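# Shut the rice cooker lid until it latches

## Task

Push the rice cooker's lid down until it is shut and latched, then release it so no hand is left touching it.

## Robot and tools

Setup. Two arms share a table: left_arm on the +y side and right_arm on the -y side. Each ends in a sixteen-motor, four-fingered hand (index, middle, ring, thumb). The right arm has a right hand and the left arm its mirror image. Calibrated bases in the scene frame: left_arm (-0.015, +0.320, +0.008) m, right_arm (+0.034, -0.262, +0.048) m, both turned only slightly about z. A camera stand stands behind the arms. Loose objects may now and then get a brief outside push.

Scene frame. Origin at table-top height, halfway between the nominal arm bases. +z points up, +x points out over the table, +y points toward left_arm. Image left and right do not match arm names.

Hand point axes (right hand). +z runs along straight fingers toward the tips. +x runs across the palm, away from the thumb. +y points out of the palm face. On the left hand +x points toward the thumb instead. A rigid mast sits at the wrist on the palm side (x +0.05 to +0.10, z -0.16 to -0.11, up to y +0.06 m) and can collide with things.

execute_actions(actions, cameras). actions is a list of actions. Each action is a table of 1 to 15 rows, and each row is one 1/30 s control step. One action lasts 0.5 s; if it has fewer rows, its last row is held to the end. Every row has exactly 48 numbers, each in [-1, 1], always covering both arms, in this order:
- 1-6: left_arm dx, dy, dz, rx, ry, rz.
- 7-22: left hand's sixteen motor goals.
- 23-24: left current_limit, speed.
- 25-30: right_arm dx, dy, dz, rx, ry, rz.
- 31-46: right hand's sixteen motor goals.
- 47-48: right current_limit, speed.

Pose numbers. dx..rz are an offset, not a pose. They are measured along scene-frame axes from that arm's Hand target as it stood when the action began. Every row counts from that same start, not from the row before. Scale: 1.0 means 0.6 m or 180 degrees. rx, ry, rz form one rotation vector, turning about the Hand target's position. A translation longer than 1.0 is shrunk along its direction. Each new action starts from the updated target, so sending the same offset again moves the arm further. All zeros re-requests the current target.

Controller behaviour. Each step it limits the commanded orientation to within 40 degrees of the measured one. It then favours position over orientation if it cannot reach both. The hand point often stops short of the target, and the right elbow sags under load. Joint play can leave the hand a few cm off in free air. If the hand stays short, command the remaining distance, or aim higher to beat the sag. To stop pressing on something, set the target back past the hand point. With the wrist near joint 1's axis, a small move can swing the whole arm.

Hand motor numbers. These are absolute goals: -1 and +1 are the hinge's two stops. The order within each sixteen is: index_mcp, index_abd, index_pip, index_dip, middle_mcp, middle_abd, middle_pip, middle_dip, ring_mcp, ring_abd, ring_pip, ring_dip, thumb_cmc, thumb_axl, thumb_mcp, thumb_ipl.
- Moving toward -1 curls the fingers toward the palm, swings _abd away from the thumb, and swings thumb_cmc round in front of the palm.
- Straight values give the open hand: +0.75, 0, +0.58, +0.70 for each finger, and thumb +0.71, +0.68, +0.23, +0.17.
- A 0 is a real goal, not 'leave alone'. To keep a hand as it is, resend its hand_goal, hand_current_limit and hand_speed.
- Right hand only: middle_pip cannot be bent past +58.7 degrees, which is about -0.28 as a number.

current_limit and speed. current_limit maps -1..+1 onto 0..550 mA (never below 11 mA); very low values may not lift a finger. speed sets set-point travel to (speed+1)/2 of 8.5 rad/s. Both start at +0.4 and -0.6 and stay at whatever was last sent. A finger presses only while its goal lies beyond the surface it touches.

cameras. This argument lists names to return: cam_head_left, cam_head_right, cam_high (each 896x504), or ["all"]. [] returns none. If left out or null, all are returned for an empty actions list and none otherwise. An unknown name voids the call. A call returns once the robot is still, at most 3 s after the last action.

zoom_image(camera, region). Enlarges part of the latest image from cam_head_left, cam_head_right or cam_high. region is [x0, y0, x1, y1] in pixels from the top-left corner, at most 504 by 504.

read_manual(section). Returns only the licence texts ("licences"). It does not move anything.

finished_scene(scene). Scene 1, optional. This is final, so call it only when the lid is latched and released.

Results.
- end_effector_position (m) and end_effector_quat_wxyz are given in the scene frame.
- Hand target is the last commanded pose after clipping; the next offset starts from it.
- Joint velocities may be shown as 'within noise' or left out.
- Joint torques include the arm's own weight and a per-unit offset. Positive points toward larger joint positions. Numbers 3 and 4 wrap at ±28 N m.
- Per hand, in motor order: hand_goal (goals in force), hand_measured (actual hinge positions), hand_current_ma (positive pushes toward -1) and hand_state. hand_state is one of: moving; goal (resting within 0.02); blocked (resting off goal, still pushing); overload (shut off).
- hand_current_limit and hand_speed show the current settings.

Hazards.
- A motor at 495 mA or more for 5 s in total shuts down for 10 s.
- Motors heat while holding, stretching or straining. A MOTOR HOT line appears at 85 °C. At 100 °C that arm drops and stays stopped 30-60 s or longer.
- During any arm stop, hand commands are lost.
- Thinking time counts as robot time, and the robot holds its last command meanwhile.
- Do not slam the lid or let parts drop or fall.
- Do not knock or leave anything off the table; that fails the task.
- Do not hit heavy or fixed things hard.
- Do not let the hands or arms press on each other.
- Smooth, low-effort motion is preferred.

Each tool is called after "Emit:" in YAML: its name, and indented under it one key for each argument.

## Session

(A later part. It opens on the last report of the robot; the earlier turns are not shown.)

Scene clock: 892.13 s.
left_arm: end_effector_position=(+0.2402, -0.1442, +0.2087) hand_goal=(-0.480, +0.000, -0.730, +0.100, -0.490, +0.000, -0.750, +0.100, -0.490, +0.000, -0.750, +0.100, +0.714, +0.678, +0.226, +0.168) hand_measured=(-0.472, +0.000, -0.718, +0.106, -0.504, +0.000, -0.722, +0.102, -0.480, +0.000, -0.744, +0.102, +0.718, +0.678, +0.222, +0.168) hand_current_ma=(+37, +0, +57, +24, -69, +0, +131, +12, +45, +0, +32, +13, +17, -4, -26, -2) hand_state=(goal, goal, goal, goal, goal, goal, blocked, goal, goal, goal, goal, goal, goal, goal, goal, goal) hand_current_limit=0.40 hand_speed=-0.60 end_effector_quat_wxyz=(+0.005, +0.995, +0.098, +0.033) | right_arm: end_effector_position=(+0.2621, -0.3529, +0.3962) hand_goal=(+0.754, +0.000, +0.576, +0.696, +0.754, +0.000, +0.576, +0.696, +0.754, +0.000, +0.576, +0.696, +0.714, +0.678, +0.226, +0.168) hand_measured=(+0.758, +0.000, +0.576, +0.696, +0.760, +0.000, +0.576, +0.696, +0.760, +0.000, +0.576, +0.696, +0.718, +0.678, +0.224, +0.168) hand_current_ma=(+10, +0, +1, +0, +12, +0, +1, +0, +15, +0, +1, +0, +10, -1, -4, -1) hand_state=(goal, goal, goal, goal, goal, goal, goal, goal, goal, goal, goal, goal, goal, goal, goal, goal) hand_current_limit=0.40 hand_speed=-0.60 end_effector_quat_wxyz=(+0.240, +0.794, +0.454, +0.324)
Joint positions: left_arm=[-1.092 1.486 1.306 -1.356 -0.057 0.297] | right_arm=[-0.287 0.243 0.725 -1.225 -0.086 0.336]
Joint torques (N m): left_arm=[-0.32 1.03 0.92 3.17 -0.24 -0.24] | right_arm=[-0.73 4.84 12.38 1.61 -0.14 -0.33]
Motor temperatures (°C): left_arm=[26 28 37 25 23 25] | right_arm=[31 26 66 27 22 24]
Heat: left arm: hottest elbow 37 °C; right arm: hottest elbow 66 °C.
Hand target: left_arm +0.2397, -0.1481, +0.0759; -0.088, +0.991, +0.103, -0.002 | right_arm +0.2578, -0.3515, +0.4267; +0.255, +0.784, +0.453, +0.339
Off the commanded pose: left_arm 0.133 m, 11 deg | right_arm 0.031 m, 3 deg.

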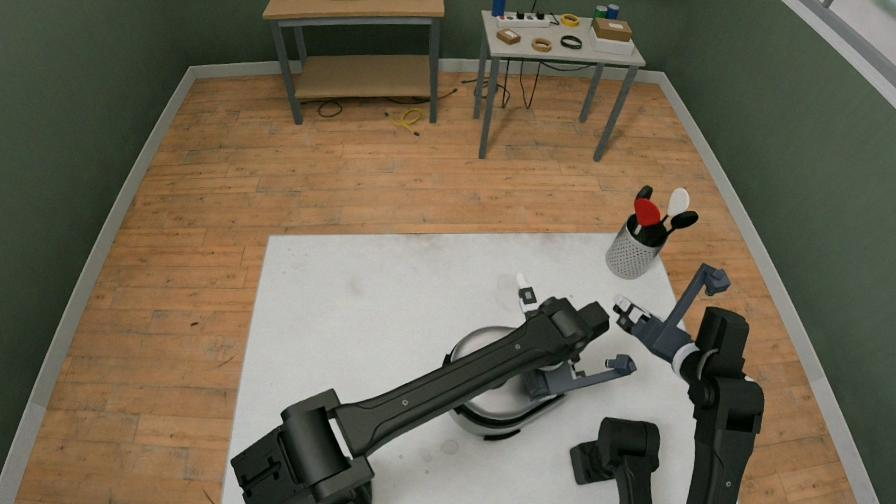

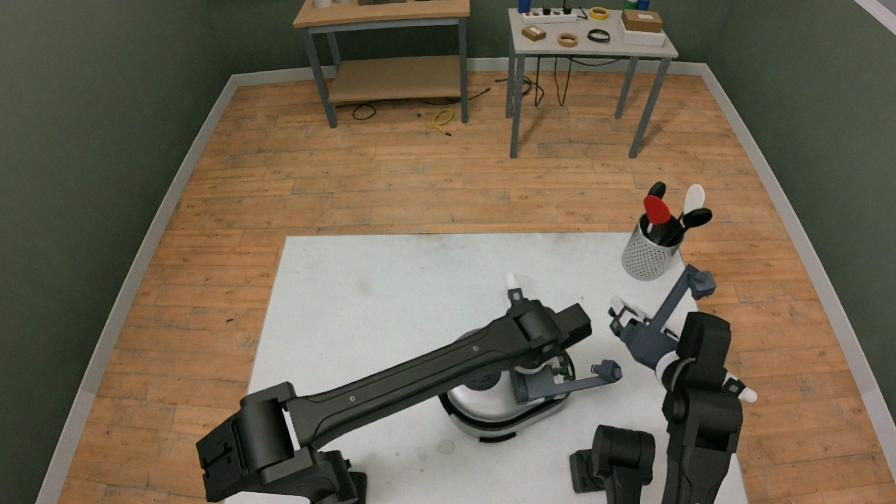

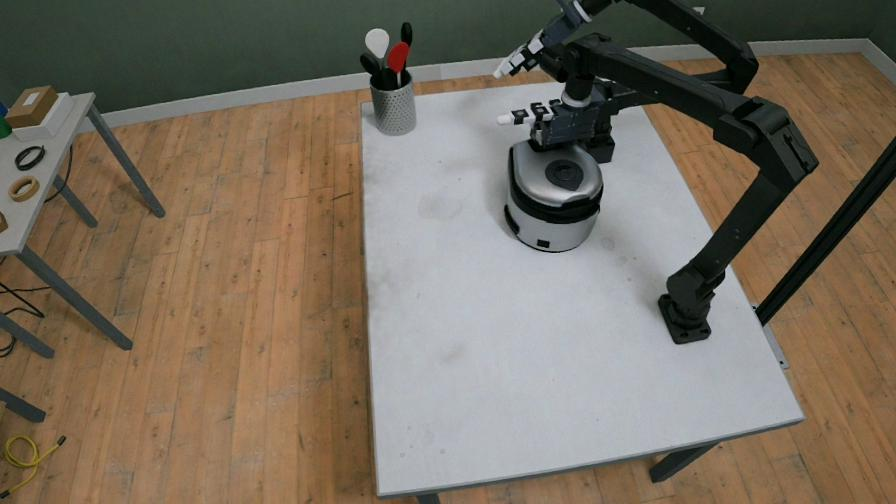

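Emit:
execute_actions:
  actions:
    - [[0,0,0.06,-0.01,0,0,-0.48,0,-0.73,0.1,-0.49,0,-0.75,0.1,-0.49,0,-0.75,0.1,0.714,0.678,0.226,0.168,0.4,-0.6,0,0,0,0,0,0,0.754,0,0.576,0.696,0.754,0,0.576,0.696,0.754,0,0.576,0.696,0.714,0.678,0.226,0.168,0.4,-0.6],[0,0,0.12,-0.02,0,0,-0.48,0,-0.73,0.1,-0.49,0,-0.75,0.1,-0.49,0,-0.75,0.1,0.714,0.678,0.226,0.168,0.4,-0.6,0,0,0,0,0,0,0.754,0,0.576,0.696,0.754,0,0.576,0.696,0.754,0,0.576,0.696,0.714,0.678,0.226,0.168,0.4,-0.6],[0,0,0.18,-0.03,0,0,-0.48,0,-0.73,0.1,-0.49,0,-0.75,0.1,-0.49,0,-0.75,0.1,0.714,0.678,0.226,0.168,0.4,-0.6,0,0,0,0,0,0,0.754,0,0.576,0.696,0.754,0,0.576,0.696,0.754,0,0.576,0.696,0.714,0.678,0.226,0.168,0.4,-0.6]]
    - [[0,0,0.1,0,0,0,-0.48,0,-0.73,0.1,-0.49,0,-0.75,0.1,-0.49,0,-0.75,0.1,0.714,0.678,0.226,0.168,0.4,-0.6,0,0,0,0,0,0,0.754,0,0.576,0.696,0.754,0,0.576,0.696,0.754,0,0.576,0.696,0.714,0.678,0.226,0.168,0.4,-0.6]]
    - [[0,0,0.1,0,0,0,-0.48,0,-0.73,0.1,-0.49,0,-0.75,0.1,-0.49,0,-0.75,0.1,0.714,0.678,0.226,0.168,0.4,-0.6,0,0,0,0,0,0,0.754,0,0.576,0.696,0.754,0,0.576,0.696,0.754,0,0.576,0.696,0.714,0.678,0.226,0.168,0.4,-0.6]]
    - [[-0.02,0.1,0.08,0,0,0,-0.48,0,-0.73,0.1,-0.49,0,-0.75,0.1,-0.49,0,-0.75,0.1,0.714,0.678,0.226,0.168,0.4,-0.6,0,0,0,0,0,0,0.754,0,0.576,0.696,0.754,0,0.576,0.696,0.754,0,0.576,0.696,0.714,0.678,0.226,0.168,0.4,-0.6]]
    - [[-0.02,0.15,0.05,0,0,0,-0.48,0,-0.73,0.1,-0.49,0,-0.75,0.1,-0.49,0,-0.75,0.1,0.714,0.678,0.226,0.168,0.4,-0.6,0,0,0,0,0,0,0.754,0,0.576,0.696,0.754,0,0.576,0.696,0.754,0,0.576,0.696,0.714,0.678,0.226,0.168,0.4,-0.6]]
  cameras: ["all"]

Emit:
zoom_image:
  camera: "cam_high"
  region: [480, 90, 680, 270]

Emit:
zoom_image:
  camera: "cam_head_right"
  region: [400, 280, 620, 450]

Scene clock: 923.70 s.
left_arm: end_effector_position=(+0.2118, -0.0002, +0.3819) hand_goal=(-0.480, +0.000, -0.730, +0.100, -0.490, +0.000, -0.750, +0.100, -0.490, +0.000, -0.750, +0.100, +0.714, +0.678, +0.226, +0.168) hand_measured=(-0.470, +0.000, -0.720, +0.106, -0.480, +0.000, -0.744, +0.102, -0.480, +0.000, -0.744, +0.102, +0.714, +0.678, +0.222, +0.168) hand_current_ma=(+46, +0, +52, +24, +46, +0, +31, +12, +46, +0, +31, +13, +2, -4, -27, -2) hand_state=(goal, goal, goal, goal, goal, goal, goal, goal, goal, goal, goal, goal, goal, goal, goal, goal) hand_current_limit=0.40 hand_speed=-0.60 end_effector_quat_wxyz=(+0.070, +0.991, +0.105, +0.055) | right_arm: end_effector_position=(+0.2612, -0.3540, +0.3997) hand_goal=(+0.754, +0.000, +0.576, +0.696, +0.754, +0.000, +0.576, +0.696, +0.754, +0.000, +0.576, +0.696, +0.714, +0.678, +0.226, +0.168) hand_measured=(+0.758, +0.000, +0.576, +0.696, +0.760, +0.000, +0.576, +0.696, +0.760, +0.000, +0.576, +0.696, +0.718, +0.678, +0.224, +0.168) hand_current_ma=(+11, +0, +1, +0, +13, +0, +1, +0, +15, +0, +1, +0, +10, -1, -4, -1) hand_state=(goal, goal, goal, goal, goal, goal, goal, goal, goal, goal, goal, goal, goal, goal, goal, goal) hand_current_limit=0.40 hand_speed=-0.60 end_effector_quat_wxyz=(+0.243, +0.795, +0.451, +0.326)
Joint positions: left_arm=[-0.935 1.063 1.35 -1.681 -0.023 0.439] | right_arm=[-0.293 0.243 0.731 -1.225 -0.087 0.336]
Joint torques (N m): left_arm=[2.02 -4.72 7.3 0.91 0.05 0.11] | right_arm=[-0.5 4.84 11.99 1.63 -0.14 -0.33]
Motor temperatures (°C): left_arm=[26 28 36 25 23 25] | right_arm=[31 26 66 27 22 24]
Heat: left arm: hottest elbow 36 °C; right arm: hottest elbow 66 °C.
Hand target: left_arm +0.2157, +0.0019, +0.3819; -0.041, +0.994, +0.103, -0.007 | right_arm +0.2578, -0.3515, +0.4267; +0.255, +0.784, +0.453, +0.339
Off the commanded pose: left_arm 0.004 m, 15 deg | right_arm 0.027 m, 2 deg.
joint sent to its limit (left arm) — joint 4 (wrist pitch), lower limit. The joint targets are off in position and orientation.

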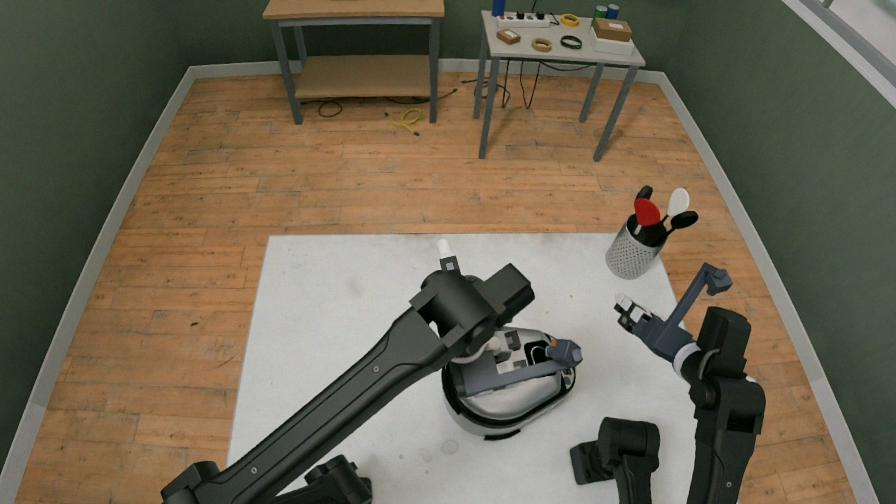

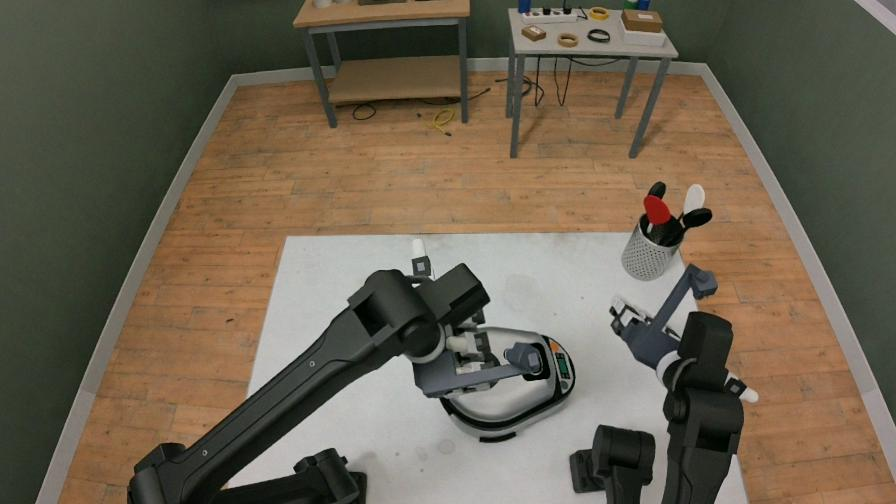

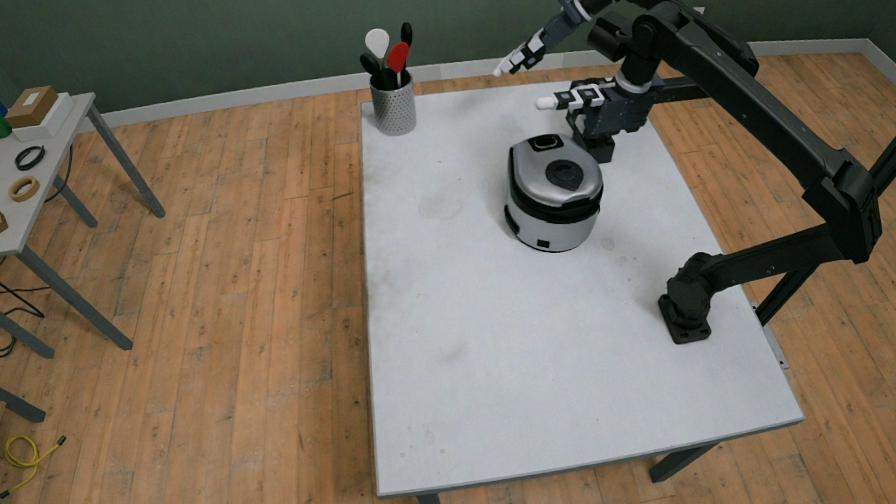

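Scaled by 2.520.

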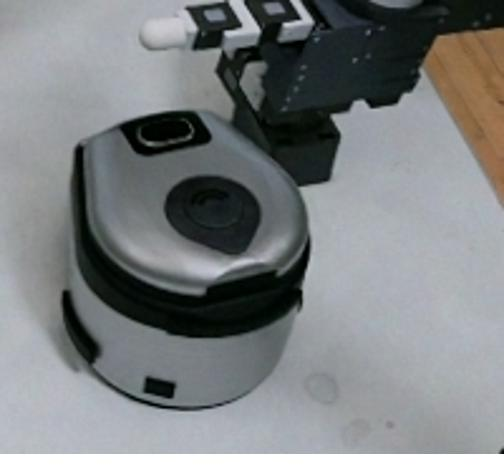

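Scaled by 2.291.

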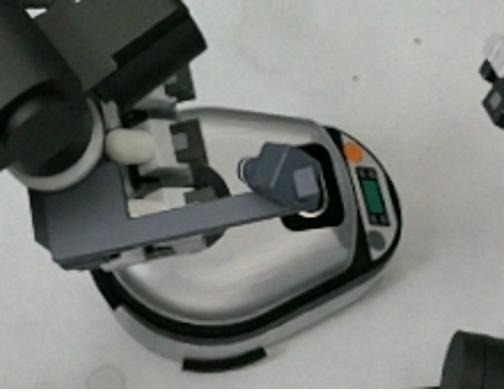

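Emit:
execute_actions:
  actions:
    - [[-0.01,0.12,0.03,0,0,0,-0.48,0,-0.73,0.1,-0.49,0,-0.75,0.1,-0.49,0,-0.75,0.1,0.714,0.678,0.226,0.168,0.4,-0.6,0,0,0,0,0,0,0.754,0,0.576,0.696,0.754,0,0.576,0.696,0.754,0,0.576,0.696,0.714,0.678,0.226,0.168,0.4,-0.6]]
    - [[-0.01,0.15,0,0,0,0,-0.48,0,-0.73,0.1,-0.49,0,-0.75,0.1,-0.49,0,-0.75,0.1,0.714,0.678,0.226,0.168,0.4,-0.6,0,0,0,0,0,0,0.754,0,0.576,0.696,0.754,0,0.576,0.696,0.754,0,0.576,0.696,0.714,0.678,0.226,0.168,0.4,-0.6]]
  cameras: ["all"]

Emit:
zoom_image:
  camera: "cam_head_left"
  region: [430, 310, 590, 450]

Emit:
zoom_image:
  camera: "cam_head_right"
  region: [430, 310, 590, 450]

Emit:
zoom_image:
  camera: "cam_high"
  region: [495, 120, 615, 260]

Scene clock: 940.47 s.
left_arm: end_effector_position=(+0.2013, +0.1650, +0.4007) hand_goal=(-0.480, +0.000, -0.730, +0.100, -0.490, +0.000, -0.750, +0.100, -0.490, +0.000, -0.750, +0.100, +0.714, +0.678, +0.226, +0.168) hand_measured=(-0.470, +0.000, -0.720, +0.106, -0.480, +0.000, -0.744, +0.102, -0.480, +0.000, -0.744, +0.102, +0.716, +0.678, +0.222, +0.168) hand_current_ma=(+46, +0, +49, +24, +46, +0, +30, +12, +46, +0, +31, +13, +12, -4, -28, -2) hand_state=(goal, goal, goal, goal, goal, goal, goal, goal, goal, goal, goal, goal, goal, goal, goal, goal) hand_current_limit=0.40 hand_speed=-0.60 end_effector_quat_wxyz=(+0.089, +0.977, +0.106, +0.165) | right_arm: end_effector_position=(+0.2612, -0.3540, +0.3997) hand_goal=(+0.754, +0.000, +0.576, +0.696, +0.754, +0.000, +0.576, +0.696, +0.754, +0.000, +0.576, +0.696, +0.714, +0.678, +0.226, +0.168) hand_measured=(+0.758, +0.000, +0.576, +0.696, +0.760, +0.000, +0.576, +0.696, +0.760, +0.000, +0.576, +0.696, +0.718, +0.678, +0.224, +0.168) hand_current_ma=(+11, +0, +1, +0, +13, +0, +1, +0, +15, +0, +1, +0, +10, -1, -4, -1) hand_state=(goal, goal, goal, goal, goal, goal, goal, goal, goal, goal, goal, goal, goal, goal, goal, goal) hand_current_limit=0.40 hand_speed=-0.60 end_effector_quat_wxyz=(+0.243, +0.795, +0.451, +0.326)
Joint positions: left_arm=[-0.43 0.673 1.16 -1.681 -0.012 0.938] | right_arm=[-0.293 0.243 0.731 -1.225 -0.087 0.336]
Joint torques (N m): left_arm=[1.79 1.03 6.97 1.2 0.22 0.08] | right_arm=[-0.56 5.01 11.96 1.62 -0.13 -0.33]
Motor temperatures (°C): left_arm=[26 28 37 25 23 25] | right_arm=[31 26 64 26 22 24]
Heat: left arm: hottest elbow 37 °C; right arm: hottest elbow 64 °C.
Hand target: left_arm +0.2037, +0.1639, +0.3999; -0.041, +0.994, +0.103, -0.007 | right_arm +0.2578, -0.3515, +0.4267; +0.255, +0.784, +0.453, +0.339
Off the commanded pose: left_arm 0.003 m, 25 deg | right_arm 0.027 m, 2 deg.
joint sent to its limit (left arm) — joint 4 (wrist pitch), lower limit. The joint targets are off in position and orientation.

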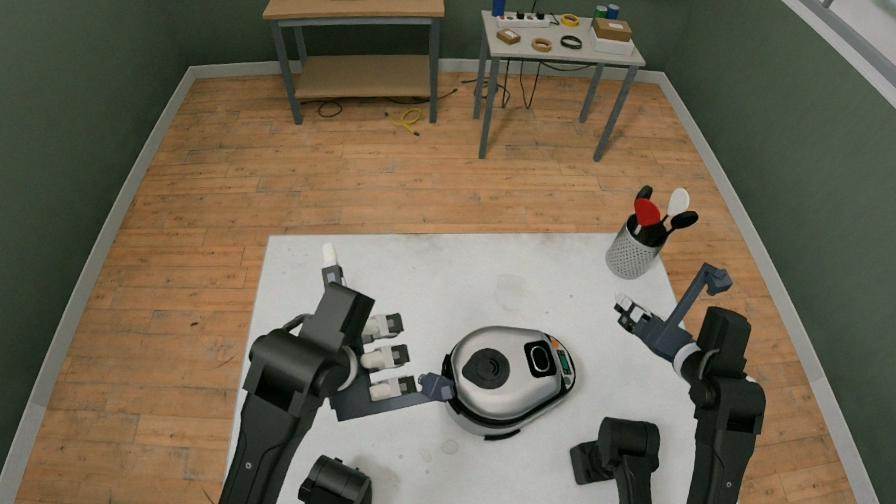

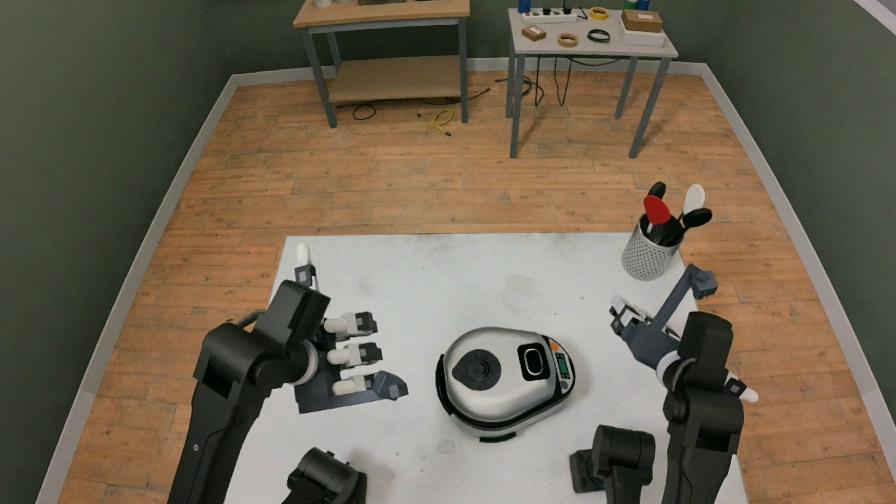

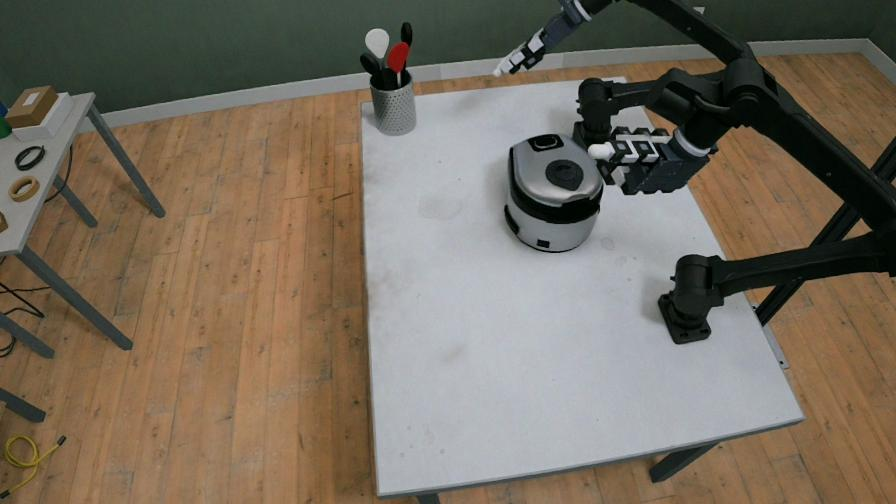

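Scaled by 3.150.

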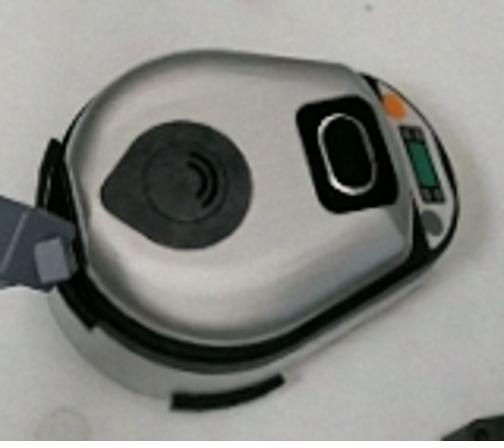

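Scaled by 3.150.

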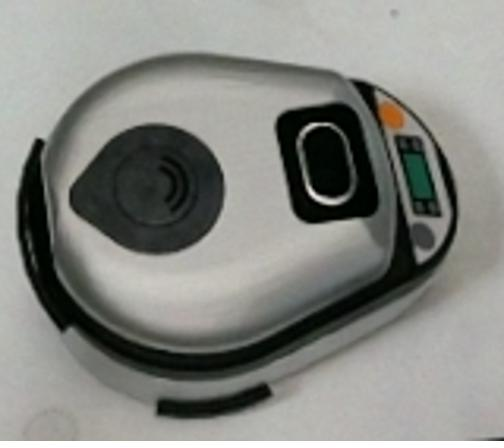

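Scaled by 3.600.

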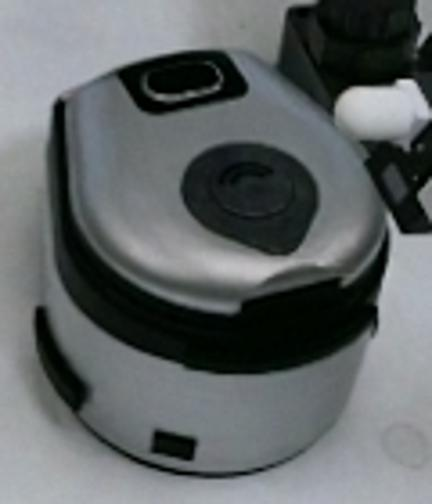

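Emit:
zoom_image:
  camera: "cam_high"
  region: [500, 130, 560, 190]

Emit:
zoom_image:
  camera: "cam_head_right"
  region: [520, 330, 590, 420]

Emit:
zoom_image:
  camera: "cam_high"
  region: [550, 160, 620, 230]

Scaled by 8.400.

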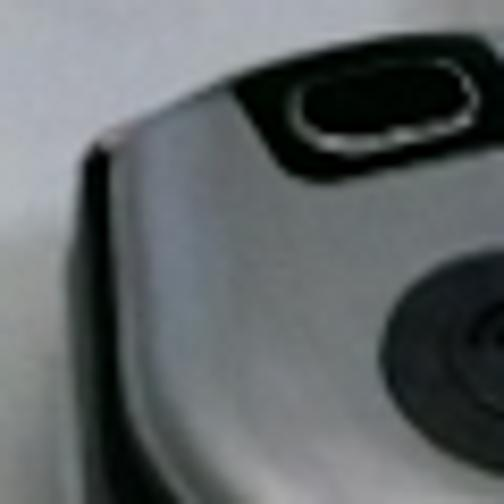

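Scaled by 5.600.

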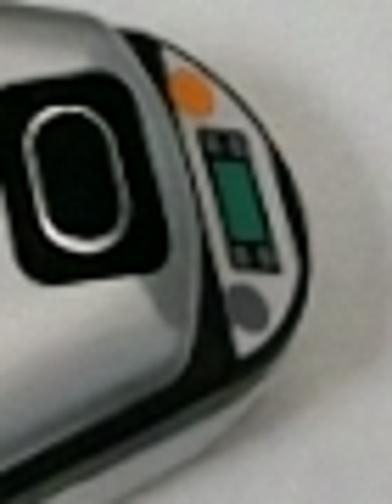

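Scaled by 7.200.

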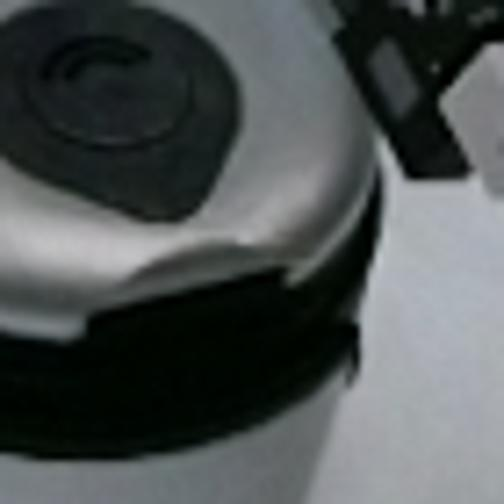

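Emit:
finished_scene:
  scene: 1

The scene is finished: the task was done.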